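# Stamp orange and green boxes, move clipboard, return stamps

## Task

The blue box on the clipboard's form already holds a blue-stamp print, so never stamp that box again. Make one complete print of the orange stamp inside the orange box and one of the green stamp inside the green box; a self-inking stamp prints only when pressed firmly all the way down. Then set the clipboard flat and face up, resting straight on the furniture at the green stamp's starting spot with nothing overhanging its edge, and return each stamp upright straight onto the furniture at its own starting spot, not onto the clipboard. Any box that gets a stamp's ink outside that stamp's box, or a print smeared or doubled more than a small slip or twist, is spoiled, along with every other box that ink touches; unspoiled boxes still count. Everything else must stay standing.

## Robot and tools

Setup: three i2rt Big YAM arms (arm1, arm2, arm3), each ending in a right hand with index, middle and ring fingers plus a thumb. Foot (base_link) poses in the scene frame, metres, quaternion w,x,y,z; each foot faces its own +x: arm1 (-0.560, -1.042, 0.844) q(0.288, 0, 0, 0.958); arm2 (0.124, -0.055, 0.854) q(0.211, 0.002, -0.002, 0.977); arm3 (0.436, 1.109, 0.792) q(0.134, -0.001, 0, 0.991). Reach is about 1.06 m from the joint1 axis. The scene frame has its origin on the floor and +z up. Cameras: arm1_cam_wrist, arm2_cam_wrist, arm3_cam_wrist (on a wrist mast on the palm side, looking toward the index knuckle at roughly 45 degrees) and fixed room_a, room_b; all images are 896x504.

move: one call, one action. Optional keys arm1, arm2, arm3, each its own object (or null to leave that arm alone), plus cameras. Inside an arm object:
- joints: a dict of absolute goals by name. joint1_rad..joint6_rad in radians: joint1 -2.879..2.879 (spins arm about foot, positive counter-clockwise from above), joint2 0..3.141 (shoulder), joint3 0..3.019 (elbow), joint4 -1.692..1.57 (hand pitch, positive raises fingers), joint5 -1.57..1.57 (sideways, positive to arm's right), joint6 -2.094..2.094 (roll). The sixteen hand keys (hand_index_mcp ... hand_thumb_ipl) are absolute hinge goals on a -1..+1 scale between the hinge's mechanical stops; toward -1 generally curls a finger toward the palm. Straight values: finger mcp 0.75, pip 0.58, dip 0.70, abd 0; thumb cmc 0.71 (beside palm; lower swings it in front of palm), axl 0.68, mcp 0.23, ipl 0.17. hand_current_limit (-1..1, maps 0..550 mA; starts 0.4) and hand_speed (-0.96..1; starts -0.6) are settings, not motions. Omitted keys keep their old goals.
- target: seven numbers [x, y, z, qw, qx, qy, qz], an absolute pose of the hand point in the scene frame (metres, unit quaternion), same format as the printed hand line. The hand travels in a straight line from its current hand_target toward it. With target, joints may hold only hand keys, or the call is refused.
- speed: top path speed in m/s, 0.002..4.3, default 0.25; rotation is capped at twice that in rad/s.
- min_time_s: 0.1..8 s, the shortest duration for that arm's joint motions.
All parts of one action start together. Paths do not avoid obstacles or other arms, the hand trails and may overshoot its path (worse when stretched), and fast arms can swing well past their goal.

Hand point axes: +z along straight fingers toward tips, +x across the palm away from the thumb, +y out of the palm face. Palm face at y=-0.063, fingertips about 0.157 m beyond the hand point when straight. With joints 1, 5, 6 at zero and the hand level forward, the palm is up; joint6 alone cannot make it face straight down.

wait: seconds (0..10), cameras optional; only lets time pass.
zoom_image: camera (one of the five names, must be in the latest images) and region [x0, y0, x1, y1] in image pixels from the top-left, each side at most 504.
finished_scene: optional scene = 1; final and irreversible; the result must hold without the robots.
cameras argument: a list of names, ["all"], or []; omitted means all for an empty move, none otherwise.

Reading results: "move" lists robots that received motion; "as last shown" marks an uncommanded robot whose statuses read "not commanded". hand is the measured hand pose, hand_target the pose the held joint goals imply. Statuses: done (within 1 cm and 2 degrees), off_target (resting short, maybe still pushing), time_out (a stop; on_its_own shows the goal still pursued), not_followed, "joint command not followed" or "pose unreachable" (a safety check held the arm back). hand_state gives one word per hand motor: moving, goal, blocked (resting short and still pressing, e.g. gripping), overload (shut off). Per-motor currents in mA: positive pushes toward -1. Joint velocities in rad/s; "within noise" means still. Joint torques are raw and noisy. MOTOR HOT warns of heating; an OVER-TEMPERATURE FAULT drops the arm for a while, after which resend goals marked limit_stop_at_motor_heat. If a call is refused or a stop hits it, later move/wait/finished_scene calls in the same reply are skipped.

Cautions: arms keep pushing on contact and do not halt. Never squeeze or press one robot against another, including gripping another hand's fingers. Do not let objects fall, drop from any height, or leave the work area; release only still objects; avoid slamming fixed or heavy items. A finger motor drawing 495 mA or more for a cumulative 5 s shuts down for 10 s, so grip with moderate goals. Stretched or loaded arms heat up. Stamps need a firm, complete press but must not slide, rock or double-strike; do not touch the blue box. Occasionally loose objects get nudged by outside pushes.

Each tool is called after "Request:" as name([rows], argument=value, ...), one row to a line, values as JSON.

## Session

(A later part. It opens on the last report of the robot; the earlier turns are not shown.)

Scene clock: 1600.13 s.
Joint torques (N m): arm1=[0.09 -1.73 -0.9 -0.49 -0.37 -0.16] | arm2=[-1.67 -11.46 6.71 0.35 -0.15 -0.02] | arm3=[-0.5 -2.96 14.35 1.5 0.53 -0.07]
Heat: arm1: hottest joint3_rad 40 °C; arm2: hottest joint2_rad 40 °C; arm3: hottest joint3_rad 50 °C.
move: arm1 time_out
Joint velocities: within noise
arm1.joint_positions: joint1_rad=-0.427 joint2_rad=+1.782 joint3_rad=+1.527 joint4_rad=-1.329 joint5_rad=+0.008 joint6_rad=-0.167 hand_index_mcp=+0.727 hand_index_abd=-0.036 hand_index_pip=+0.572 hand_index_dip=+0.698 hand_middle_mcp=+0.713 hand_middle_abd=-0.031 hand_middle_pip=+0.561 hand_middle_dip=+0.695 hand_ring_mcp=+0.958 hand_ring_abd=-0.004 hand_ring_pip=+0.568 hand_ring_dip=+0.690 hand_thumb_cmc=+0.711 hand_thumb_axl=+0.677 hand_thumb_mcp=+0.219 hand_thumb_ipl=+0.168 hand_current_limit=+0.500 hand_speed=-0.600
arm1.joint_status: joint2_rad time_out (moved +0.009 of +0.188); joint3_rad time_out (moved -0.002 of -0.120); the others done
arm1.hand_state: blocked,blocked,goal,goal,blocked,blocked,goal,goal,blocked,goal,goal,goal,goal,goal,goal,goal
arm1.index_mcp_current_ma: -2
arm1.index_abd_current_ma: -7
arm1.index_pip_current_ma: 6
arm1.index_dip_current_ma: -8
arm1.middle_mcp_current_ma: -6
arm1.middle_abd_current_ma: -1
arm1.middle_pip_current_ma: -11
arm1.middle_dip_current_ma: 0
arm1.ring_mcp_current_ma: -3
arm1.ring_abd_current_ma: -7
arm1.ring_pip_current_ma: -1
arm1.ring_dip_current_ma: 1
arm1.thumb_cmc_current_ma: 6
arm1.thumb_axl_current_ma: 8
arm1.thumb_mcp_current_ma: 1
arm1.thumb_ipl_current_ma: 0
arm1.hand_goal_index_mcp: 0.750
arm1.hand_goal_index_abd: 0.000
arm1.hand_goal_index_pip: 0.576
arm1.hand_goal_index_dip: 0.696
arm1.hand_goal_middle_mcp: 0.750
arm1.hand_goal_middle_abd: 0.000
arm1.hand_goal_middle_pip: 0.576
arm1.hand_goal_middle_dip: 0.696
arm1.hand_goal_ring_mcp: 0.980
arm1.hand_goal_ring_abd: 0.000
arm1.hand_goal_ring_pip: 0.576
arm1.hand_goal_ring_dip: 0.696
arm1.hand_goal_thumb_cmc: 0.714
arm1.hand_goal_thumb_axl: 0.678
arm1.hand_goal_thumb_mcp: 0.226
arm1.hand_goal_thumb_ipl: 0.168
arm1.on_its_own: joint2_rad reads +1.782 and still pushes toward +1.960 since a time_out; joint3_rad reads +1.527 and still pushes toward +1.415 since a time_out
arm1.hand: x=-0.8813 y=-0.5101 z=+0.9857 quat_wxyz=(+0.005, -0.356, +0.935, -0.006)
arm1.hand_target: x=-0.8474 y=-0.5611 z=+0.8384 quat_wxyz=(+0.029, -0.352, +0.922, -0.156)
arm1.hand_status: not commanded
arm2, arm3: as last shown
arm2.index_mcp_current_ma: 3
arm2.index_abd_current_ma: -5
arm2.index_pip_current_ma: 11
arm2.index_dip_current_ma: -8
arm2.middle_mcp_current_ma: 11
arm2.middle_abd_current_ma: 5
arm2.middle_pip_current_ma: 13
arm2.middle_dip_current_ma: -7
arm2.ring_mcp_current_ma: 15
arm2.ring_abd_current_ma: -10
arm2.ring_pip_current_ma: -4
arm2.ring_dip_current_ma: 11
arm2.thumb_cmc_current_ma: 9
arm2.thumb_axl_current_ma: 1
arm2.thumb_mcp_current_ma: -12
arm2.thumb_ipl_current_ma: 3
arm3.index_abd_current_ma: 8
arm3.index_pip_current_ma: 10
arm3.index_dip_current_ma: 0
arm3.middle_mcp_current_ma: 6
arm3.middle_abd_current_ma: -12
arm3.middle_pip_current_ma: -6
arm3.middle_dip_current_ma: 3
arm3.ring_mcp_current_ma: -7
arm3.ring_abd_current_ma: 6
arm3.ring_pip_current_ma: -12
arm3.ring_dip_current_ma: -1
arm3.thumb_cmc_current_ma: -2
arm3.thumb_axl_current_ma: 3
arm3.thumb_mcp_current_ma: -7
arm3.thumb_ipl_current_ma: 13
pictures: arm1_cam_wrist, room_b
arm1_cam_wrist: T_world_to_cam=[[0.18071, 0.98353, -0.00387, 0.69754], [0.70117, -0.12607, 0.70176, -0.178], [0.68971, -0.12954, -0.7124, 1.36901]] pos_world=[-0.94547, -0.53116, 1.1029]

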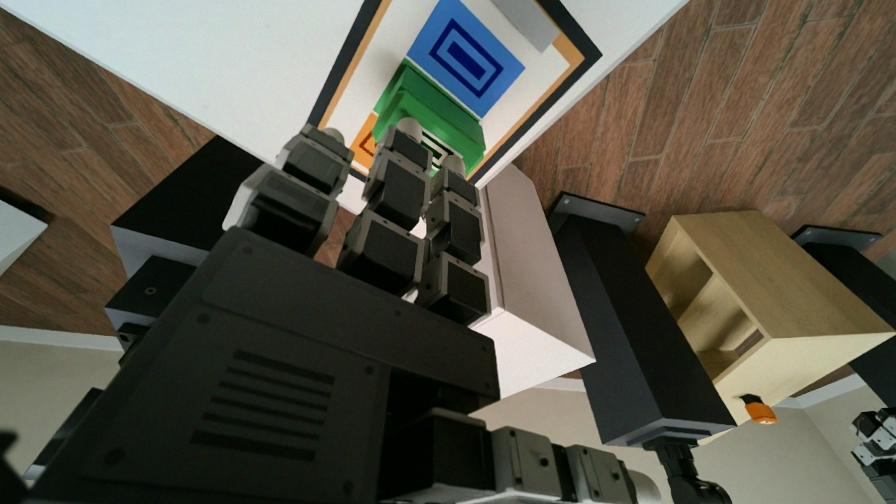

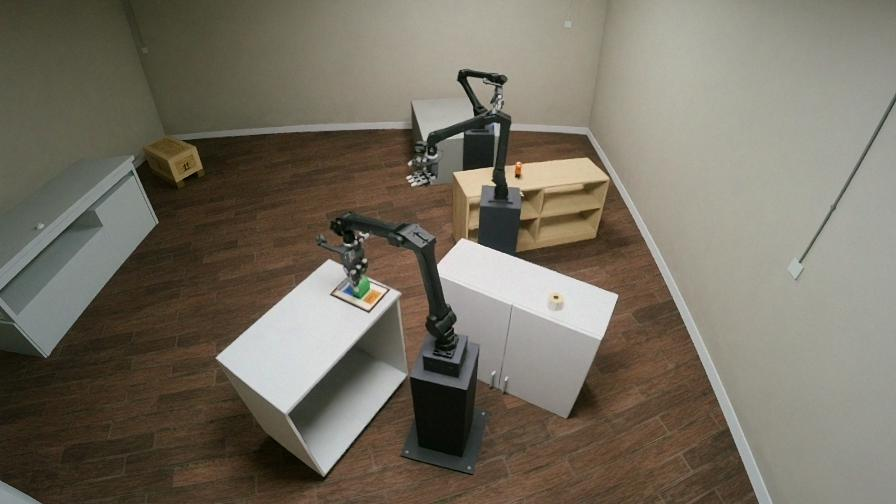

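Request:
move(arm1={"joints":{"joint2_rad":1.85,"joint3_rad":1.516,"joint4_rad":-1.325},"min_time_s":1.5}, cameras=["room_b"])

Request:
move(arm1={"target":[-0.8850,-0.5030,1.080,0,-0.3567,0.9342,0],"speed":0.06}, cameras=["room_b","arm1_cam_wrist"])

Request:
zoom_image(camera="arm1_cam_wrist", region=[340, 0, 620, 200])

Request:
zoom_image(camera="room_b", region=[300, 220, 420, 320])

Scene clock: 1605.00 s.
Joint torques (N m): arm1=[0.03 -10.11 5.22 0.32 -0.37 -0.16] | arm2=[-1.67 -11.69 6.78 0.35 -0.15 -0.01] | arm3=[-0.62 -2.32 14.34 1.24 0.54 -0.04]
Heat: arm1: hottest joint3_rad 39 °C; arm2: hottest joint2_rad 40 °C; arm3: hottest joint3_rad 50 °C.
move: arm1 done
Joint velocities: within noise
arm1.joint_positions: joint1_rad=-0.427 joint2_rad=+1.777 joint3_rad=+1.541 joint4_rad=-1.329 joint5_rad=+0.009 joint6_rad=-0.167 hand_index_mcp=+0.726 hand_index_abd=-0.035 hand_index_pip=+0.571 hand_index_dip=+0.698 hand_middle_mcp=+0.713 hand_middle_abd=-0.030 hand_middle_pip=+0.559 hand_middle_dip=+0.694 hand_ring_mcp=+0.958 hand_ring_abd=-0.004 hand_ring_pip=+0.568 hand_ring_dip=+0.690 hand_thumb_cmc=+0.710 hand_thumb_axl=+0.677 hand_thumb_mcp=+0.219 hand_thumb_ipl=+0.168 hand_current_limit=+0.500 hand_speed=-0.600
arm1.joint_status: all done
arm1.hand_state: blocked,blocked,goal,goal,blocked,blocked,goal,goal,blocked,goal,goal,goal,goal,goal,goal,goal
arm1.index_mcp_current_ma: -12
arm1.index_abd_current_ma: 5
arm1.index_pip_current_ma: -1
arm1.index_dip_current_ma: -4
arm1.middle_mcp_current_ma: -7
arm1.middle_abd_current_ma: -3
arm1.middle_pip_current_ma: -2
arm1.middle_dip_current_ma: 0
arm1.ring_mcp_current_ma: -4
arm1.ring_abd_current_ma: 0
arm1.ring_pip_current_ma: -12
arm1.ring_dip_current_ma: 7
arm1.thumb_cmc_current_ma: 4
arm1.thumb_axl_current_ma: 10
arm1.thumb_mcp_current_ma: 6
arm1.thumb_ipl_current_ma: -9
arm1.hand_goal_index_mcp: 0.750
arm1.hand_goal_index_abd: 0.000
arm1.hand_goal_index_pip: 0.576
arm1.hand_goal_index_dip: 0.696
arm1.hand_goal_middle_mcp: 0.750
arm1.hand_goal_middle_abd: 0.000
arm1.hand_goal_middle_pip: 0.576
arm1.hand_goal_middle_dip: 0.696
arm1.hand_goal_ring_mcp: 0.980
arm1.hand_goal_ring_abd: 0.000
arm1.hand_goal_ring_pip: 0.576
arm1.hand_goal_ring_dip: 0.696
arm1.hand_goal_thumb_cmc: 0.714
arm1.hand_goal_thumb_axl: 0.678
arm1.hand_goal_thumb_mcp: 0.226
arm1.hand_goal_thumb_ipl: 0.168
arm1.hand: x=-0.8838 y=-0.5060 z=+0.9947 quat_wxyz=(+0.003, -0.356, +0.935, +0.003)
arm1.hand_target: x=-0.8776 y=-0.5120 z=+0.9403 quat_wxyz=(+0.008, -0.356, +0.933, -0.043)
arm1.hand_status: not commanded
arm2, arm3: as last shown
arm2.index_mcp_current_ma: -3
arm2.index_abd_current_ma: -4
arm2.index_dip_current_ma: -9
arm2.middle_mcp_current_ma: 4
arm2.middle_abd_current_ma: 9
arm2.middle_pip_current_ma: 6
arm2.middle_dip_current_ma: 3
arm2.ring_mcp_current_ma: 14
arm2.ring_abd_current_ma: -8
arm2.ring_pip_current_ma: -9
arm2.ring_dip_current_ma: 13
arm2.thumb_cmc_current_ma: 5
arm2.thumb_axl_current_ma: -6
arm2.thumb_mcp_current_ma: -5
arm2.thumb_ipl_current_ma: -3
arm3.index_mcp_current_ma: -9
arm3.index_pip_current_ma: 3
arm3.index_dip_current_ma: 7
arm3.middle_mcp_current_ma: 9
arm3.middle_abd_current_ma: -8
arm3.middle_pip_current_ma: -7
arm3.ring_mcp_current_ma: -3
arm3.ring_abd_current_ma: 8
arm3.ring_pip_current_ma: -7
arm3.ring_dip_current_ma: -2
arm3.thumb_cmc_current_ma: -1
arm3.thumb_axl_current_ma: 5
arm3.thumb_ipl_current_ma: 6

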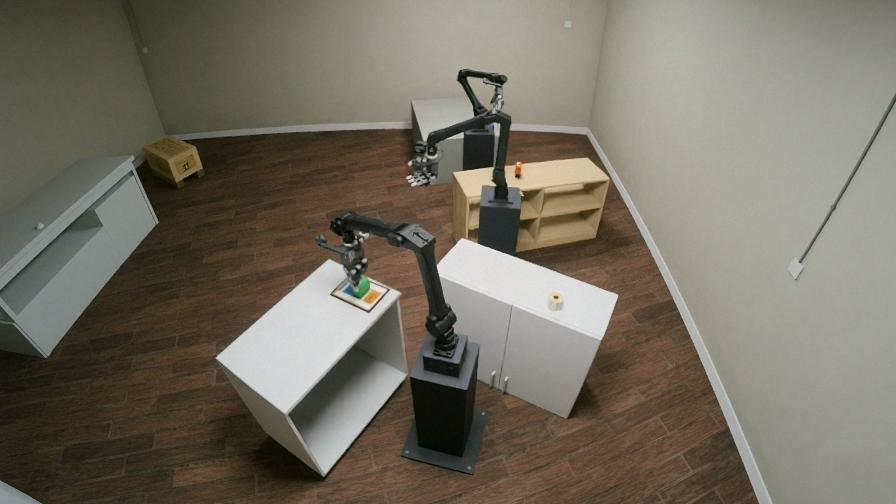

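Scene clock: 1607.93 s.
Joint torques (N m): arm1=[0.21 -17.32 11.04 -0.28 -0.09 -0.11] | arm2=[-1.49 -11.58 6.79 0.31 -0.15 -0.01] | arm3=[-0.79 -2.14 14.3 1.24 0.51 -0.07]
Heat: arm1: hottest joint3_rad 40 °C; arm2: hottest joint2_rad 40 °C; arm3: hottest joint3_rad 50 °C.
move: arm1 off_target
Joint velocities: within noise
arm1.joint_positions: joint1_rad=-0.427 joint2_rad=+1.775 joint3_rad=+1.679 joint4_rad=-1.544 joint5_rad=+0.003 joint6_rad=-0.168 hand_index_mcp=+0.729 hand_index_abd=+0.008 hand_index_pip=+0.562 hand_index_dip=+0.685 hand_middle_mcp=+0.728 hand_middle_abd=-0.004 hand_middle_pip=+0.562 hand_middle_dip=+0.689 hand_ring_mcp=+0.958 hand_ring_abd=-0.003 hand_ring_pip=+0.568 hand_ring_dip=+0.690 hand_thumb_cmc=+0.707 hand_thumb_axl=+0.677 hand_thumb_mcp=+0.219 hand_thumb_ipl=+0.168 hand_current_limit=+0.500 hand_speed=-0.600
arm1.joint_status: not commanded
arm1.hand_state: blocked,goal,goal,goal,blocked,goal,goal,goal,blocked,goal,goal,goal,goal,goal,goal,goal
arm1.index_mcp_current_ma: -3
arm1.index_abd_current_ma: 2
arm1.index_pip_current_ma: 4
arm1.index_dip_current_ma: -14
arm1.middle_mcp_current_ma: 0
arm1.middle_abd_current_ma: 2
arm1.middle_pip_current_ma: -4
arm1.middle_dip_current_ma: 3
arm1.ring_mcp_current_ma: -4
arm1.ring_abd_current_ma: 5
arm1.ring_pip_current_ma: -12
arm1.ring_dip_current_ma: 11
arm1.thumb_cmc_current_ma: 11
arm1.thumb_axl_current_ma: 1
arm1.thumb_mcp_current_ma: 8
arm1.thumb_ipl_current_ma: -5
arm1.hand_goal_index_mcp: 0.750
arm1.hand_goal_index_abd: 0.000
arm1.hand_goal_index_pip: 0.576
arm1.hand_goal_index_dip: 0.696
arm1.hand_goal_middle_mcp: 0.750
arm1.hand_goal_middle_abd: 0.000
arm1.hand_goal_middle_pip: 0.576
arm1.hand_goal_middle_dip: 0.696
arm1.hand_goal_ring_mcp: 0.980
arm1.hand_goal_ring_abd: 0.000
arm1.hand_goal_ring_pip: 0.576
arm1.hand_goal_ring_dip: 0.696
arm1.hand_goal_thumb_cmc: 0.714
arm1.hand_goal_thumb_axl: 0.678
arm1.hand_goal_thumb_mcp: 0.226
arm1.hand_goal_thumb_ipl: 0.168
arm1.hand: x=-0.8789 y=-0.5156 z=+1.0420 quat_wxyz=(+0.008, -0.356, +0.934, -0.034)
arm1.hand_target: x=-0.8839 y=-0.5045 z=+1.0800 quat_wxyz=(+0.000, -0.357, +0.934, +0.000)
arm1.hand_status: off_target (0.041 m and 4.0 deg from the pose sent, 0.085 m and 0.6 deg at the start)
arm2, arm3: as last shown
arm2.index_mcp_current_ma: -8
arm2.index_abd_current_ma: -6
arm2.index_dip_current_ma: -5
arm2.middle_mcp_current_ma: 6
arm2.middle_abd_current_ma: 3
arm2.middle_dip_current_ma: -2
arm2.ring_abd_current_ma: -9
arm2.ring_pip_current_ma: -12
arm2.ring_dip_current_ma: 10
arm2.thumb_cmc_current_ma: 12
arm2.thumb_axl_current_ma: 1
arm2.thumb_mcp_current_ma: -12
arm2.thumb_ipl_current_ma: -8
arm3.index_mcp_current_ma: -4
arm3.index_abd_current_ma: 5
arm3.index_pip_current_ma: 12
arm3.index_dip_current_ma: 2
arm3.middle_mcp_current_ma: 7
arm3.middle_abd_current_ma: -9
arm3.middle_pip_current_ma: -8
arm3.middle_dip_current_ma: 0
arm3.ring_mcp_current_ma: -12
arm3.ring_abd_current_ma: 0
arm3.ring_pip_current_ma: -10
arm3.ring_dip_current_ma: -5
arm3.thumb_cmc_current_ma: -2
arm3.thumb_axl_current_ma: 10
arm3.thumb_mcp_current_ma: -11
arm3.thumb_ipl_current_ma: 11
pictures: arm1_cam_wrist, room_b
arm1_cam_wrist: T_world_to_cam=[[0.18118, 0.98223, -0.0489, 0.74942], [0.68317, -0.08994, 0.72469, -0.24088], [0.70742, -0.1647, -0.68733, 1.37809]] pos_world=[-0.94611, -0.53079, 1.15842]

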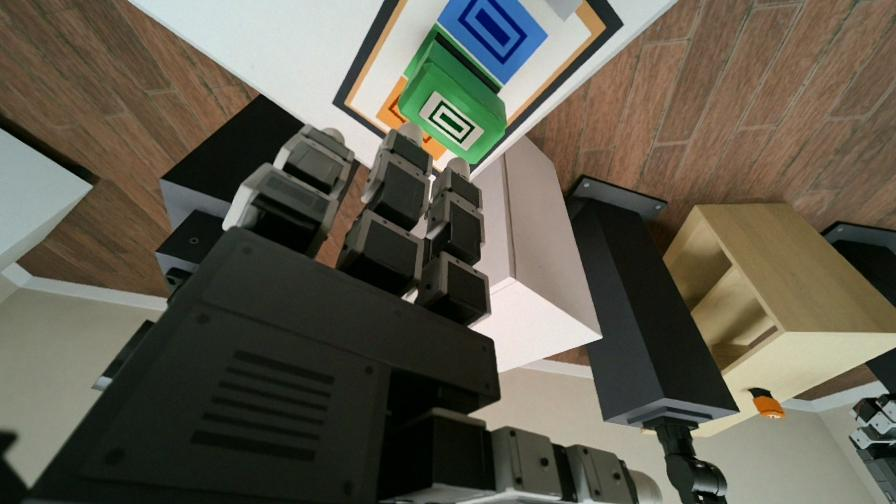

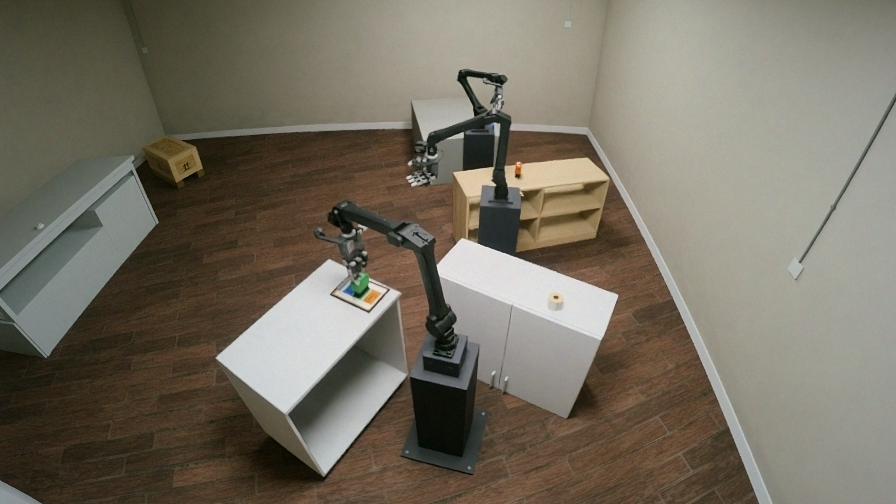

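Scaled by 1.800 from the camera's image (finer frame: 1280x720).

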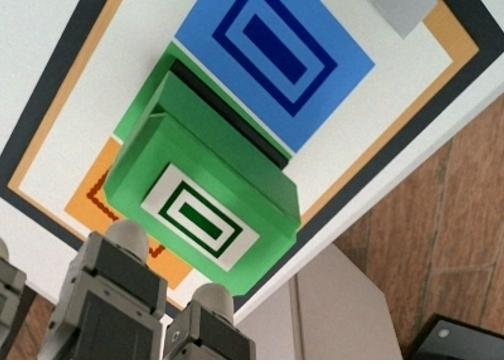

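Scaled by 4.200 from the camera's image (finer frame: 1280x720).

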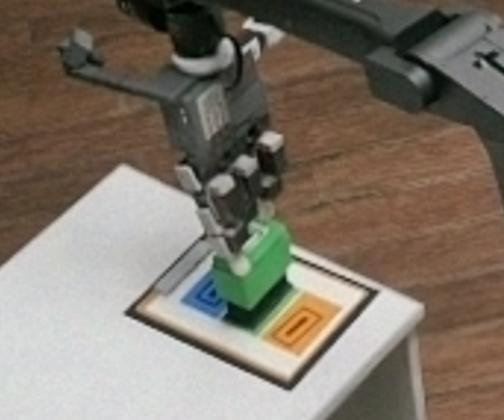

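Request:
move(arm1={"target":[-0.8850,-0.5030,1.140,0,-0.3567,0.9342,0],"speed":0.1})

Request:
move(arm1={"target":[-0.7640,-0.5250,1.130,0,0.4155,0.9096,0],"speed":0.15,"joints":{"hand_index_abd":0.28,"hand_ring_abd":-0.28,"hand_ring_mcp":0.75,"hand_middle_mcp":-0.45}}, cameras=["room_b","arm1_cam_wrist"])

Request:
zoom_image(camera="arm1_cam_wrist", region=[280, 0, 500, 170])

Scene clock: 1613.20 s.
Joint torques (N m): arm1=[0.26 -17.03 11.08 -0.34 -0.08 -0.11] | arm2=[-1.73 -11.58 6.75 0.36 -0.15 -0.02] | arm3=[-0.67 -3.14 14.45 1.2 0.52 -0.09]
Heat: arm1: hottest joint3_rad 40 °C; arm2: hottest joint2_rad 40 °C; arm3: hottest joint3_rad 50 °C.
move: arm1 off_target
Joint velocities: within noise
arm1.joint_positions: joint1_rad=-0.427 joint2_rad=+1.775 joint3_rad=+1.844 joint4_rad=-1.696 joint5_rad=+0.003 joint6_rad=-0.168 hand_index_mcp=+0.729 hand_index_abd=+0.008 hand_index_pip=+0.562 hand_index_dip=+0.685 hand_middle_mcp=+0.728 hand_middle_abd=-0.004 hand_middle_pip=+0.562 hand_middle_dip=+0.689 hand_ring_mcp=+0.958 hand_ring_abd=-0.003 hand_ring_pip=+0.568 hand_ring_dip=+0.690 hand_thumb_cmc=+0.707 hand_thumb_axl=+0.677 hand_thumb_mcp=+0.219 hand_thumb_ipl=+0.168 hand_current_limit=+0.500 hand_speed=-0.600
arm1.joint_status: not commanded
arm1.hand_state: blocked,goal,goal,goal,blocked,goal,goal,goal,blocked,goal,goal,goal,goal,goal,goal,goal
arm1.index_mcp_current_ma: -7
arm1.index_abd_current_ma: 7
arm1.index_pip_current_ma: 2
arm1.index_dip_current_ma: -3
arm1.middle_mcp_current_ma: -2
arm1.middle_abd_current_ma: 5
arm1.middle_pip_current_ma: -2
arm1.middle_dip_current_ma: -6
arm1.ring_mcp_current_ma: -9
arm1.ring_abd_current_ma: -3
arm1.ring_pip_current_ma: -7
arm1.ring_dip_current_ma: 0
arm1.thumb_cmc_current_ma: 9
arm1.thumb_axl_current_ma: 10
arm1.thumb_mcp_current_ma: 3
arm1.thumb_ipl_current_ma: -7
arm1.hand_goal_index_mcp: 0.750
arm1.hand_goal_index_abd: 0.000
arm1.hand_goal_index_pip: 0.576
arm1.hand_goal_index_dip: 0.696
arm1.hand_goal_middle_mcp: 0.750
arm1.hand_goal_middle_abd: 0.000
arm1.hand_goal_middle_pip: 0.576
arm1.hand_goal_middle_dip: 0.696
arm1.hand_goal_ring_mcp: 0.980
arm1.hand_goal_ring_abd: 0.000
arm1.hand_goal_ring_pip: 0.576
arm1.hand_goal_ring_dip: 0.696
arm1.hand_goal_thumb_cmc: 0.714
arm1.hand_goal_thumb_axl: 0.678
arm1.hand_goal_thumb_mcp: 0.226
arm1.hand_goal_thumb_ipl: 0.168
arm1.hand: x=-0.8811 y=-0.5121 z=+1.1058 quat_wxyz=(+0.007, -0.356, +0.934, -0.027)
arm1.hand_target: x=-0.8840 y=-0.5044 z=+1.1396 quat_wxyz=(+0.000, -0.357, +0.934, +0.003)
arm1.hand_status: off_target (0.036 m and 3.2 deg from the pose sent, 0.099 m and 4.0 deg at the start; a joint's target at an end of its range on 19 of 39 steps)
arm2, arm3: as last shown
arm2.index_mcp_current_ma: -6
arm2.index_abd_current_ma: -9
arm2.index_pip_current_ma: 12
arm2.index_dip_current_ma: -4
arm2.middle_mcp_current_ma: 2
arm2.middle_abd_current_ma: 5
arm2.middle_pip_current_ma: 5
arm2.middle_dip_current_ma: 0
arm2.ring_mcp_current_ma: 16
arm2.ring_abd_current_ma: -5
arm2.ring_pip_current_ma: -6
arm2.ring_dip_current_ma: 9
arm2.thumb_cmc_current_ma: 15
arm2.thumb_axl_current_ma: 0
arm2.thumb_mcp_current_ma: -8
arm2.thumb_ipl_current_ma: -9
arm3.index_mcp_current_ma: -9
arm3.index_abd_current_ma: 13
arm3.index_pip_current_ma: 6
arm3.index_dip_current_ma: 0
arm3.middle_mcp_current_ma: 10
arm3.middle_abd_current_ma: -10
arm3.middle_pip_current_ma: -10
arm3.middle_dip_current_ma: 1
arm3.ring_mcp_current_ma: -8
arm3.ring_abd_current_ma: 3
arm3.ring_pip_current_ma: -11
arm3.ring_dip_current_ma: 0
arm3.thumb_cmc_current_ma: -3
arm3.thumb_mcp_current_ma: -4
arm3.thumb_ipl_current_ma: 6
pictures: none

Scene clock: 1619.37 s.
Joint torques (N m): arm1=[-0.03 -15.62 11.08 -0.35 0.12 0.04] | arm2=[-1.73 -11.34 6.71 0.35 -0.15 -0.02] | arm3=[-1.2 -2.9 14.27 1.57 0.5 -0.05]
Heat: arm1: hottest joint3_rad 40 °C; arm2: hottest joint2_rad 40 °C; arm3: hottest joint3_rad 50 °C.
move: arm1 off_target
Joint velocities: within noise
arm1.joint_positions: joint1_rad=-0.445 joint2_rad=+1.800 joint3_rad=+1.881 joint4_rad=-1.696 joint5_rad=+0.000 joint6_rad=+1.383 hand_index_mcp=+0.729 hand_index_abd=+0.266 hand_index_pip=+0.562 hand_index_dip=+0.685 hand_middle_mcp=-0.385 hand_middle_abd=-0.013 hand_middle_pip=+0.576 hand_middle_dip=+0.689 hand_ring_mcp=+0.739 hand_ring_abd=-0.269 hand_ring_pip=+0.568 hand_ring_dip=+0.690 hand_thumb_cmc=+0.707 hand_thumb_axl=+0.677 hand_thumb_mcp=+0.219 hand_thumb_ipl=+0.168 hand_current_limit=+0.500 hand_speed=-0.600
arm1.joint_status: hand_middle_mcp off_target (ended at -0.385, target -0.450); the others done
arm1.hand_state: blocked,goal,goal,goal,blocked,goal,goal,goal,goal,goal,goal,goal,goal,goal,goal,goal
arm1.index_mcp_current_ma: -2
arm1.index_abd_current_ma: 6
arm1.index_pip_current_ma: 1
arm1.index_dip_current_ma: -15
arm1.middle_mcp_current_ma: 40
arm1.middle_abd_current_ma: -2
arm1.middle_pip_current_ma: -1
arm1.middle_dip_current_ma: -2
arm1.ring_mcp_current_ma: -4
arm1.ring_abd_current_ma: 10
arm1.ring_pip_current_ma: -7
arm1.ring_dip_current_ma: 10
arm1.thumb_cmc_current_ma: 9
arm1.thumb_axl_current_ma: 6
arm1.thumb_mcp_current_ma: 14
arm1.thumb_ipl_current_ma: 2
arm1.hand_goal_index_mcp: 0.750
arm1.hand_goal_index_abd: 0.280
arm1.hand_goal_index_pip: 0.576
arm1.hand_goal_index_dip: 0.696
arm1.hand_goal_middle_mcp: -0.450
arm1.hand_goal_middle_abd: 0.000
arm1.hand_goal_middle_pip: 0.576
arm1.hand_goal_middle_dip: 0.696
arm1.hand_goal_ring_mcp: 0.750
arm1.hand_goal_ring_abd: -0.280
arm1.hand_goal_ring_pip: 0.576
arm1.hand_goal_ring_dip: 0.696
arm1.hand_goal_thumb_cmc: 0.714
arm1.hand_goal_thumb_axl: 0.678
arm1.hand_goal_thumb_mcp: 0.226
arm1.hand_goal_thumb_ipl: 0.168
arm1.hand: x=-0.7615 y=-0.5364 z=+1.1118 quat_wxyz=(+0.018, +0.408, +0.913, -0.013)
arm1.hand_target: x=-0.7635 y=-0.5259 z=+1.1299 quat_wxyz=(+0.000, +0.415, +0.910, +0.000)
arm1.hand_status: off_target (0.022 m and 2.7 deg from the pose sent, 0.120 m and 90.9 deg at the start)
arm2, arm3: as last shown
arm2.index_abd_current_ma: -3
arm2.index_pip_current_ma: 7
arm2.index_dip_current_ma: -10
arm2.middle_mcp_current_ma: 4
arm2.middle_abd_current_ma: 9
arm2.middle_pip_current_ma: 12
arm2.middle_dip_current_ma: 1
arm2.ring_mcp_current_ma: 11
arm2.ring_abd_current_ma: -7
arm2.ring_pip_current_ma: -5
arm2.ring_dip_current_ma: 10
arm2.thumb_cmc_current_ma: 13
arm2.thumb_axl_current_ma: -6
arm2.thumb_mcp_current_ma: -10
arm2.thumb_ipl_current_ma: -1
arm3.index_mcp_current_ma: -7
arm3.index_abd_current_ma: 8
arm3.index_pip_current_ma: 3
arm3.index_dip_current_ma: 1
arm3.middle_mcp_current_ma: 7
arm3.middle_abd_current_ma: -9
arm3.middle_pip_current_ma: -11
arm3.middle_dip_current_ma: -4
arm3.ring_mcp_current_ma: -9
arm3.ring_abd_current_ma: 7
arm3.ring_pip_current_ma: -6
arm3.ring_dip_current_ma: 1
arm3.thumb_cmc_current_ma: -2
arm3.thumb_axl_current_ma: 8
arm3.thumb_mcp_current_ma: -11
arm3.thumb_ipl_current_ma: 7
pictures: arm1_cam_wrist, room_b
arm1_cam_wrist: T_world_to_cam=[[0.98373, -0.17733, 0.02879, 0.65473], [-0.14427, -0.68428, 0.71481, -1.31153], [-0.10705, -0.70733, -0.69873, 0.44104]] pos_world=[-0.78607, -0.46939, 1.22681]

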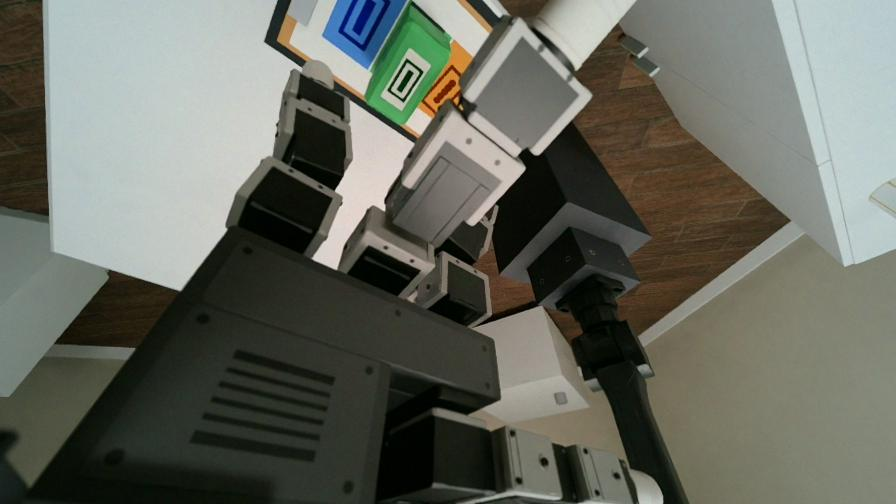

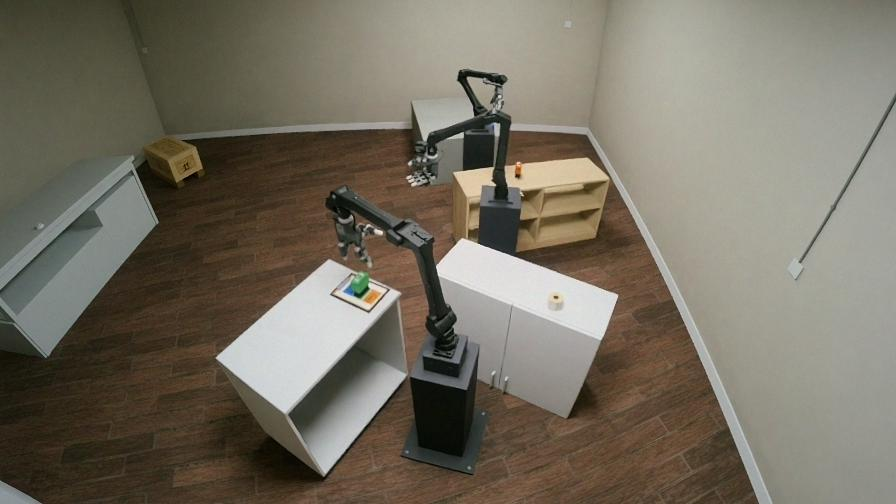

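Scaled by 2.291 from the camera's image (finer frame: 1280x720).

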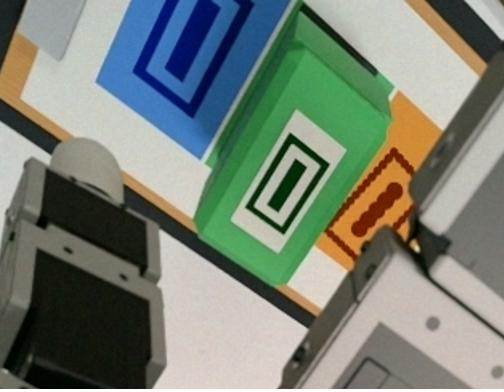

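Request:
move(arm1={"target":[-0.7640,-0.5250,1.030,0,0.4155,0.9096,0],"speed":0.1}, cameras=["room_b","arm1_cam_wrist"])

Request:
zoom_image(camera="arm1_cam_wrist", region=[280, 0, 500, 170])

Request:
zoom_image(camera="room_b", region=[300, 220, 420, 320])

Scene clock: 1623.33 s.
Joint torques (N m): arm1=[0.03 -16.03 6.69 0.43 0.11 0.04] | arm2=[-1.61 -11.58 6.78 0.39 -0.16 -0.01] | arm3=[-0.44 -2.2 14.42 1.32 0.57 -0.1]
Heat: arm1: hottest joint3_rad 40 °C; arm2: hottest joint2_rad 40 °C; arm3: hottest joint3_rad 50 °C.
move: arm1 done
Joint velocities: within noise
arm1.joint_positions: joint1_rad=-0.445 joint2_rad=+1.807 joint3_rad=+1.686 joint4_rad=-1.453 joint5_rad=+0.000 joint6_rad=+1.384 hand_index_mcp=+0.729 hand_index_abd=+0.266 hand_index_pip=+0.562 hand_index_dip=+0.685 hand_middle_mcp=-0.385 hand_middle_abd=-0.013 hand_middle_pip=+0.576 hand_middle_dip=+0.689 hand_ring_mcp=+0.739 hand_ring_abd=-0.269 hand_ring_pip=+0.568 hand_ring_dip=+0.690 hand_thumb_cmc=+0.707 hand_thumb_axl=+0.677 hand_thumb_mcp=+0.219 hand_thumb_ipl=+0.168 hand_current_limit=+0.500 hand_speed=-0.600
arm1.joint_status: not commanded
arm1.hand_state: blocked,goal,goal,goal,blocked,goal,goal,goal,goal,goal,goal,goal,goal,goal,goal,goal
arm1.index_mcp_current_ma: -10
arm1.index_abd_current_ma: 7
arm1.index_pip_current_ma: 6
arm1.index_dip_current_ma: -3
arm1.middle_mcp_current_ma: 33
arm1.middle_abd_current_ma: -1
arm1.middle_pip_current_ma: -1
arm1.middle_dip_current_ma: -1
arm1.ring_mcp_current_ma: 2
arm1.ring_abd_current_ma: 6
arm1.ring_pip_current_ma: 0
arm1.ring_dip_current_ma: 3
arm1.thumb_cmc_current_ma: 7
arm1.thumb_axl_current_ma: 8
arm1.thumb_mcp_current_ma: 3
arm1.thumb_ipl_current_ma: -4
arm1.hand_goal_index_mcp: 0.750
arm1.hand_goal_index_abd: 0.280
arm1.hand_goal_index_pip: 0.576
arm1.hand_goal_index_dip: 0.696
arm1.hand_goal_middle_mcp: -0.450
arm1.hand_goal_middle_abd: 0.000
arm1.hand_goal_middle_pip: 0.576
arm1.hand_goal_middle_dip: 0.696
arm1.hand_goal_ring_mcp: 0.750
arm1.hand_goal_ring_abd: -0.280
arm1.hand_goal_ring_pip: 0.576
arm1.hand_goal_ring_dip: 0.696
arm1.hand_goal_thumb_cmc: 0.714
arm1.hand_goal_thumb_axl: 0.678
arm1.hand_goal_thumb_mcp: 0.226
arm1.hand_goal_thumb_ipl: 0.168
arm1.hand: x=-0.7674 y=-0.5267 z=+1.0331 quat_wxyz=(+0.001, +0.408, +0.913, -0.001)
arm1.hand_target: x=-0.7640 y=-0.5250 z=+1.0300 quat_wxyz=(+0.000, +0.415, +0.910, +0.000)
arm1.hand_status: done (0.005 m and 0.9 deg from the pose sent, 0.083 m and 2.7 deg at the start)
arm2, arm3: as last shown
arm2.index_mcp_current_ma: 0
arm2.index_abd_current_ma: -5
arm2.index_pip_current_ma: 11
arm2.index_dip_current_ma: -6
arm2.middle_mcp_current_ma: 12
arm2.middle_abd_current_ma: 7
arm2.middle_pip_current_ma: 10
arm2.middle_dip_current_ma: 4
arm2.ring_mcp_current_ma: 12
arm2.ring_abd_current_ma: -14
arm2.ring_pip_current_ma: -4
arm2.ring_dip_current_ma: 3
arm2.thumb_cmc_current_ma: 9
arm2.thumb_axl_current_ma: 10
arm2.thumb_mcp_current_ma: -20
arm2.thumb_ipl_current_ma: 6
arm3.index_mcp_current_ma: -6
arm3.index_abd_current_ma: 6
arm3.index_pip_current_ma: 6
arm3.index_dip_current_ma: 0
arm3.middle_mcp_current_ma: 8
arm3.middle_abd_current_ma: -7
arm3.middle_pip_current_ma: -9
arm3.middle_dip_current_ma: 2
arm3.ring_mcp_current_ma: -8
arm3.ring_abd_current_ma: 6
arm3.ring_pip_current_ma: -10
arm3.ring_dip_current_ma: -7
arm3.thumb_cmc_current_ma: -3
arm3.thumb_axl_current_ma: 4
arm3.thumb_mcp_current_ma: -13
arm3.thumb_ipl_current_ma: 10
pictures: arm1_cam_wrist, room_b
arm1_cam_wrist: T_world_to_cam=[[0.98391, -0.17864, 0.00137, 0.69228], [-0.12973, -0.70921, 0.69295, -1.22892], [-0.12282, -0.68198, -0.72098, 0.41643]] pos_world=[-0.78943, -0.4639, 1.15087]

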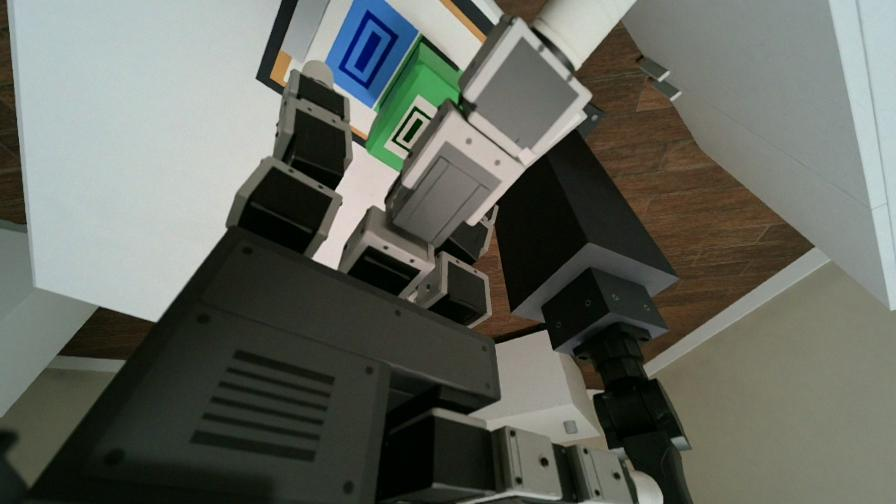

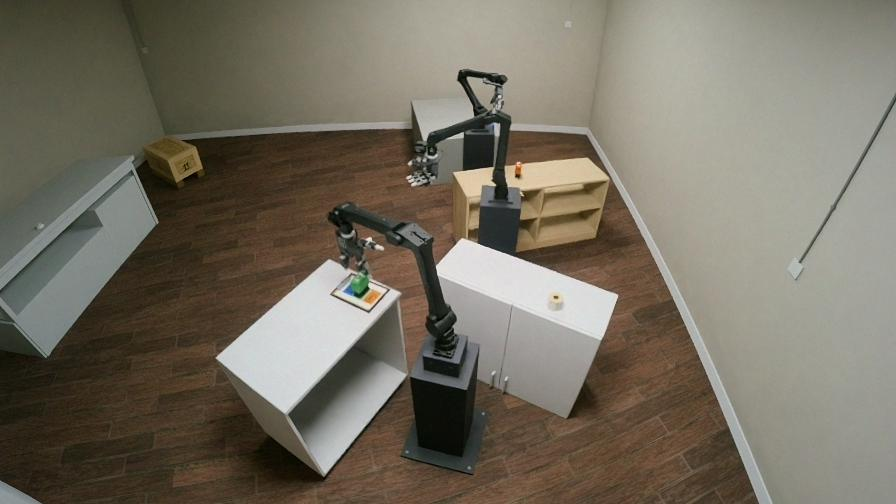

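Scaled by 2.291 from the camera's image (finer frame: 1280x720).

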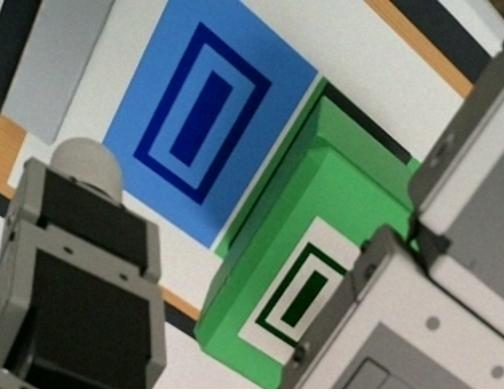

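Scaled by 4.200 from the camera's image (finer frame: 1280x720).

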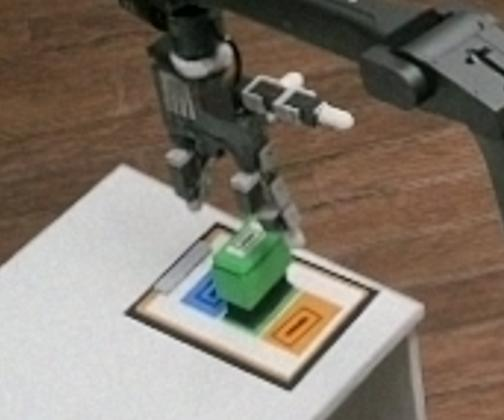

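Request:
move(arm1={"target":[-0.7640,-0.5252,0.981,0,0.4155,0.9096,0],"speed":0.06,"joints":{"hand_speed":-0.85}})

Request:
move(arm1={"joints":{"hand_index_abd":-0.15,"hand_ring_abd":0.15}}, cameras=["room_b","arm1_cam_wrist"])

Request:
zoom_image(camera="arm1_cam_wrist", region=[280, 0, 500, 170])

Request:
zoom_image(camera="room_b", region=[320, 255, 400, 325])

Scene clock: 1627.27 s.
Joint torques (N m): arm1=[-0.03 -16.03 6.52 0.39 0.11 0.03] | arm2=[-1.67 -11.63 6.75 0.34 -0.15 -0.03] | arm3=[-1.08 -3.37 14.28 1.42 0.53 -0.08]
Heat: arm1: hottest joint3_rad 40 °C; arm2: hottest joint2_rad 40 °C; arm3: hottest joint3_rad 50 °C.
move: arm1 done
Joint velocities: within noise
arm1.joint_positions: joint1_rad=-0.445 joint2_rad=+1.830 joint3_rad=+1.589 joint4_rad=-1.332 joint5_rad=+0.000 joint6_rad=+1.384 hand_index_mcp=+0.729 hand_index_abd=+0.266 hand_index_pip=+0.562 hand_index_dip=+0.685 hand_middle_mcp=-0.385 hand_middle_abd=-0.013 hand_middle_pip=+0.576 hand_middle_dip=+0.689 hand_ring_mcp=+0.739 hand_ring_abd=-0.269 hand_ring_pip=+0.568 hand_ring_dip=+0.690 hand_thumb_cmc=+0.707 hand_thumb_axl=+0.677 hand_thumb_mcp=+0.219 hand_thumb_ipl=+0.168 hand_current_limit=+0.500 hand_speed=-0.850
arm1.joint_status: all done
arm1.hand_state: blocked,goal,goal,goal,blocked,goal,goal,goal,goal,goal,goal,goal,goal,goal,goal,goal
arm1.index_mcp_current_ma: -5
arm1.index_abd_current_ma: 12
arm1.index_pip_current_ma: 8
arm1.index_dip_current_ma: -5
arm1.middle_mcp_current_ma: 33
arm1.middle_abd_current_ma: 0
arm1.middle_pip_current_ma: 3
arm1.middle_dip_current_ma: -5
arm1.ring_mcp_current_ma: -1
arm1.ring_abd_current_ma: 3
arm1.ring_pip_current_ma: -6
arm1.ring_dip_current_ma: -1
arm1.thumb_cmc_current_ma: 13
arm1.thumb_axl_current_ma: 16
arm1.thumb_mcp_current_ma: 6
arm1.thumb_ipl_current_ma: -3
arm1.hand_goal_index_mcp: 0.750
arm1.hand_goal_index_abd: 0.280
arm1.hand_goal_index_pip: 0.576
arm1.hand_goal_index_dip: 0.696
arm1.hand_goal_middle_mcp: -0.450
arm1.hand_goal_middle_abd: 0.000
arm1.hand_goal_middle_pip: 0.576
arm1.hand_goal_middle_dip: 0.696
arm1.hand_goal_ring_mcp: 0.750
arm1.hand_goal_ring_abd: -0.280
arm1.hand_goal_ring_pip: 0.576
arm1.hand_goal_ring_dip: 0.696
arm1.hand_goal_thumb_cmc: 0.714
arm1.hand_goal_thumb_axl: 0.678
arm1.hand_goal_thumb_mcp: 0.226
arm1.hand_goal_thumb_ipl: 0.168
arm1.hand: x=-0.7675 y=-0.5266 z=+0.9847 quat_wxyz=(+0.000, +0.408, +0.913, -0.001)
arm1.hand_target: x=-0.7640 y=-0.5252 z=+0.9811 quat_wxyz=(+0.000, +0.415, +0.910, +0.000)
arm1.hand_status: done (0.005 m and 0.9 deg from the pose sent, 0.052 m and 0.9 deg at the start)
arm2.joint_positions: joint1_rad=+0.005 joint2_rad=+1.505 joint3_rad=+1.100 joint4_rad=-1.099 joint5_rad=-0.046 joint6_rad=-0.525 hand_index_mcp=-0.281 hand_index_abd=+0.005 hand_index_pip=+0.593 hand_index_dip=+0.701 hand_middle_mcp=-0.281 hand_middle_abd=+0.009 hand_middle_pip=+0.590 hand_middle_dip=+0.691 hand_ring_mcp=-0.281 hand_ring_abd=+0.005 hand_ring_pip=+0.593 hand_ring_dip=+0.704 hand_thumb_cmc=-0.564 hand_thumb_axl=+0.681 hand_thumb_mcp=+0.494 hand_thumb_ipl=-0.482 hand_current_limit=+0.550 hand_speed=-0.800
arm2.joint_status: not commanded
arm2.hand_state: goal,goal,goal,goal,goal,goal,goal,goal,goal,goal,goal,goal,goal,goal,goal,goal
arm2.index_mcp_current_ma: 1
arm2.index_abd_current_ma: -2
arm2.index_pip_current_ma: 10
arm2.index_dip_current_ma: -4
arm2.middle_mcp_current_ma: 2
arm2.middle_abd_current_ma: 11
arm2.middle_pip_current_ma: 3
arm2.middle_dip_current_ma: -5
arm2.ring_mcp_current_ma: 12
arm2.ring_abd_current_ma: -10
arm2.ring_pip_current_ma: -6
arm2.ring_dip_current_ma: 10
arm2.thumb_cmc_current_ma: 10
arm2.thumb_axl_current_ma: 0
arm2.thumb_mcp_current_ma: -9
arm2.thumb_ipl_current_ma: -2
arm2.hand_goal_index_mcp: -0.300
arm2.hand_goal_index_abd: 0.000
arm2.hand_goal_index_pip: 0.576
arm2.hand_goal_index_dip: 0.696
arm2.hand_goal_middle_mcp: -0.300
arm2.hand_goal_middle_abd: 0.000
arm2.hand_goal_middle_pip: 0.576
arm2.hand_goal_middle_dip: 0.696
arm2.hand_goal_ring_mcp: -0.300
arm2.hand_goal_ring_abd: 0.000
arm2.hand_goal_ring_pip: 0.576
arm2.hand_goal_ring_dip: 0.696
arm2.hand_goal_thumb_cmc: -0.570
arm2.hand_goal_thumb_axl: 0.678
arm2.hand_goal_thumb_mcp: 0.500
arm2.hand_goal_thumb_ipl: -0.480
arm2.hand: x=-0.3596 y=+0.1269 z=+0.9785 quat_wxyz=(-0.031, -0.743, +0.668, +0.027)
arm2.hand_target: x=-0.3563 y=+0.1280 z=+0.9819 quat_wxyz=(-0.030, -0.744, +0.667, +0.027)
arm2.hand_status: not commanded
arm3.joint_positions: joint1_rad=+2.143 joint2_rad=+0.730 joint3_rad=+0.874 joint4_rad=-0.866 joint5_rad=+0.592 joint6_rad=+1.703 hand_index_mcp=+0.754 hand_index_abd=+0.002 hand_index_pip=+0.577 hand_index_dip=+0.696 hand_middle_mcp=+0.754 hand_middle_abd=+0.003 hand_middle_pip=+0.577 hand_middle_dip=+0.696 hand_ring_mcp=+0.774 hand_ring_abd=+0.022 hand_ring_pip=+0.591 hand_ring_dip=+0.702 hand_thumb_cmc=+0.714 hand_thumb_axl=+0.677 hand_thumb_mcp=+0.226 hand_thumb_ipl=+0.168 hand_current_limit=+0.400 hand_speed=-0.600
arm3.joint_status: not commanded
arm3.hand_state: goal,goal,goal,goal,goal,goal,goal,goal,blocked,blocked,goal,goal,goal,goal,goal,goal
arm3.index_mcp_current_ma: -3
arm3.index_abd_current_ma: 11
arm3.index_pip_current_ma: 3
arm3.index_dip_current_ma: 3
arm3.middle_mcp_current_ma: 7
arm3.middle_abd_current_ma: -11
arm3.middle_pip_current_ma: -9
arm3.middle_dip_current_ma: -1
arm3.ring_mcp_current_ma: -5
arm3.ring_abd_current_ma: 8
arm3.ring_pip_current_ma: -10
arm3.ring_dip_current_ma: -6
arm3.thumb_cmc_current_ma: -2
arm3.thumb_axl_current_ma: 6
arm3.thumb_mcp_current_ma: -10
arm3.thumb_ipl_current_ma: 9
arm3.hand_goal_index_mcp: 0.754
arm3.hand_goal_index_abd: 0.000
arm3.hand_goal_index_pip: 0.576
arm3.hand_goal_index_dip: 0.696
arm3.hand_goal_middle_mcp: 0.754
arm3.hand_goal_middle_abd: 0.000
arm3.hand_goal_middle_pip: 0.576
arm3.hand_goal_middle_dip: 0.696
arm3.hand_goal_ring_mcp: 0.754
arm3.hand_goal_ring_abd: 0.000
arm3.hand_goal_ring_pip: 0.576
arm3.hand_goal_ring_dip: 0.696
arm3.hand_goal_thumb_cmc: 0.714
arm3.hand_goal_thumb_axl: 0.678
arm3.hand_goal_thumb_mcp: 0.226
arm3.hand_goal_thumb_ipl: 0.168
arm3.hand: x=+0.3588 y=+0.8021 z=+1.1410 quat_wxyz=(-0.435, -0.589, +0.654, -0.190)
arm3.hand_target: x=+0.3569 y=+0.8011 z=+1.1598 quat_wxyz=(-0.441, -0.576, +0.658, -0.202)
arm3.hand_status: not commanded
pictures: none

Scene clock: 1628.33 s.
Joint torques (N m): arm1=[0.03 -16.15 6.52 0.4 0.11 0.03] | arm2=[-1.67 -11.46 6.78 0.34 -0.15 -0.02] | arm3=[-0.38 -2.78 14.34 1.2 0.56 0]
Heat: arm1: hottest joint3_rad 40 °C; arm2: hottest joint2_rad 40 °C; arm3: hottest joint3_rad 50 °C.
move: arm1 off_target
Joint velocities: within noise
arm1.joint_positions: joint1_rad=-0.445 joint2_rad=+1.830 joint3_rad=+1.589 joint4_rad=-1.332 joint5_rad=+0.000 joint6_rad=+1.384 hand_index_mcp=+0.729 hand_index_abd=-0.069 hand_index_pip=+0.563 hand_index_dip=+0.691 hand_middle_mcp=-0.385 hand_middle_abd=-0.013 hand_middle_pip=+0.576 hand_middle_dip=+0.689 hand_ring_mcp=+0.739 hand_ring_abd=+0.111 hand_ring_pip=+0.568 hand_ring_dip=+0.693 hand_thumb_cmc=+0.707 hand_thumb_axl=+0.677 hand_thumb_mcp=+0.219 hand_thumb_ipl=+0.168 hand_current_limit=+0.500 hand_speed=-0.850
arm1.joint_status: hand_index_abd off_target (ended at -0.069, target -0.150); hand_ring_abd off_target (ended at +0.111, target +0.150)
arm1.hand_state: blocked,blocked,goal,goal,blocked,goal,goal,goal,goal,blocked,goal,goal,goal,goal,goal,goal
arm1.index_mcp_current_ma: -1
arm1.index_abd_current_ma: 27
arm1.index_pip_current_ma: 1
arm1.index_dip_current_ma: -7
arm1.middle_mcp_current_ma: 37
arm1.middle_abd_current_ma: 3
arm1.middle_pip_current_ma: -3
arm1.middle_dip_current_ma: -6
arm1.ring_mcp_current_ma: 1
arm1.ring_abd_current_ma: -7
arm1.ring_pip_current_ma: -5
arm1.ring_dip_current_ma: 5
arm1.thumb_cmc_current_ma: 11
arm1.thumb_axl_current_ma: 11
arm1.thumb_mcp_current_ma: 4
arm1.thumb_ipl_current_ma: -4
arm1.hand_goal_index_mcp: 0.750
arm1.hand_goal_index_abd: -0.150
arm1.hand_goal_index_pip: 0.576
arm1.hand_goal_index_dip: 0.696
arm1.hand_goal_middle_mcp: -0.450
arm1.hand_goal_middle_abd: 0.000
arm1.hand_goal_middle_pip: 0.576
arm1.hand_goal_middle_dip: 0.696
arm1.hand_goal_ring_mcp: 0.750
arm1.hand_goal_ring_abd: 0.150
arm1.hand_goal_ring_pip: 0.576
arm1.hand_goal_ring_dip: 0.696
arm1.hand_goal_thumb_cmc: 0.714
arm1.hand_goal_thumb_axl: 0.678
arm1.hand_goal_thumb_mcp: 0.226
arm1.hand_goal_thumb_ipl: 0.168
arm1.hand: x=-0.7675 y=-0.5266 z=+0.9847 quat_wxyz=(+0.000, +0.408, +0.913, -0.001)
arm1.hand_target: x=-0.7641 y=-0.5252 z=+0.9811 quat_wxyz=(+0.000, +0.415, +0.910, +0.000)
arm1.hand_status: not commanded
arm2, arm3: as last shown
arm2.index_mcp_current_ma: -1
arm2.index_abd_current_ma: -9
arm2.index_pip_current_ma: 15
arm2.index_dip_current_ma: -7
arm2.middle_mcp_current_ma: 7
arm2.middle_abd_current_ma: 12
arm2.middle_pip_current_ma: 9
arm2.middle_dip_current_ma: -2
arm2.ring_mcp_current_ma: 8
arm2.ring_abd_current_ma: -5
arm2.ring_pip_current_ma: -3
arm2.ring_dip_current_ma: 9
arm2.thumb_cmc_current_ma: 5
arm2.thumb_axl_current_ma: -6
arm2.thumb_mcp_current_ma: -10
arm2.thumb_ipl_current_ma: -9
arm3.index_mcp_current_ma: -5
arm3.index_abd_current_ma: 3
arm3.index_pip_current_ma: 8
arm3.index_dip_current_ma: -1
arm3.middle_mcp_current_ma: 6
arm3.middle_abd_current_ma: -9
arm3.middle_pip_current_ma: -7
arm3.middle_dip_current_ma: 2
arm3.ring_mcp_current_ma: -6
arm3.ring_abd_current_ma: 3
arm3.ring_dip_current_ma: -3
arm3.thumb_cmc_current_ma: -4
arm3.thumb_axl_current_ma: 7
arm3.thumb_mcp_current_ma: -9
pictures: arm1_cam_wrist, room_b
arm1_cam_wrist: T_world_to_cam=[[0.98391, -0.17863, 0.00064, 0.69316], [-0.12933, -0.70989, 0.69234, -1.19469], [-0.12322, -0.68128, -0.72157, 0.3822]] pos_world=[-0.78943, -0.46389, 1.10247]

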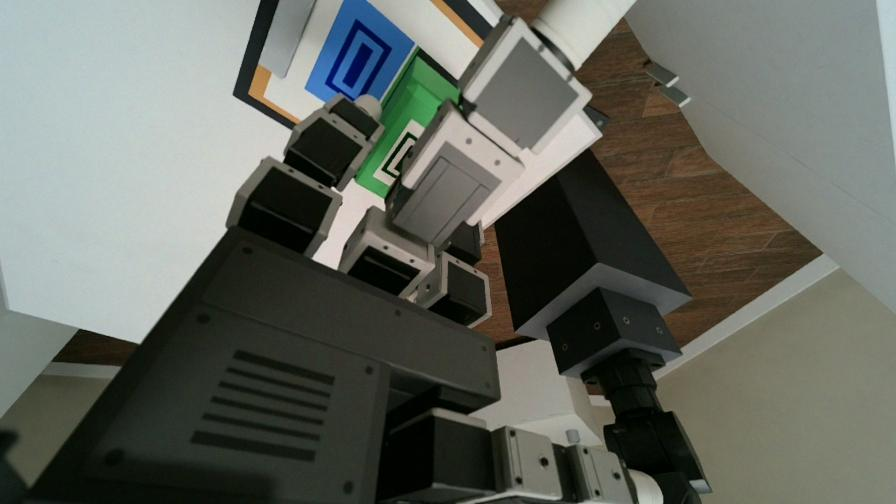

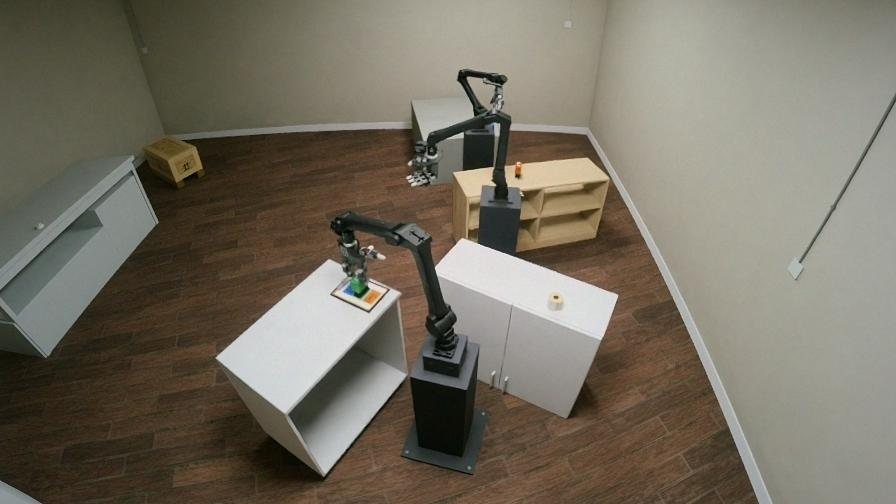

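Scaled by 2.291 from the camera's image (finer frame: 1280x720).

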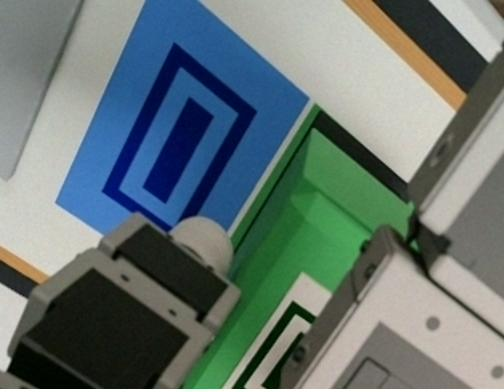

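Scaled by 6.300 from the camera's image (finer frame: 1280x720).

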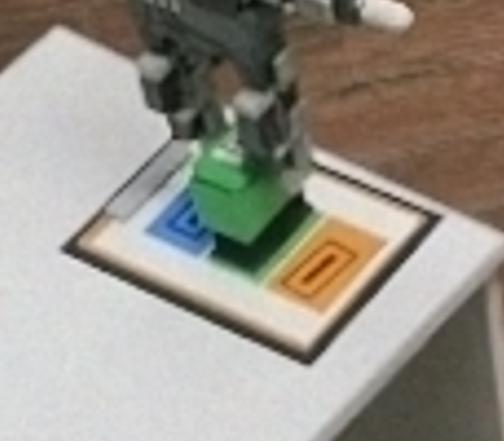

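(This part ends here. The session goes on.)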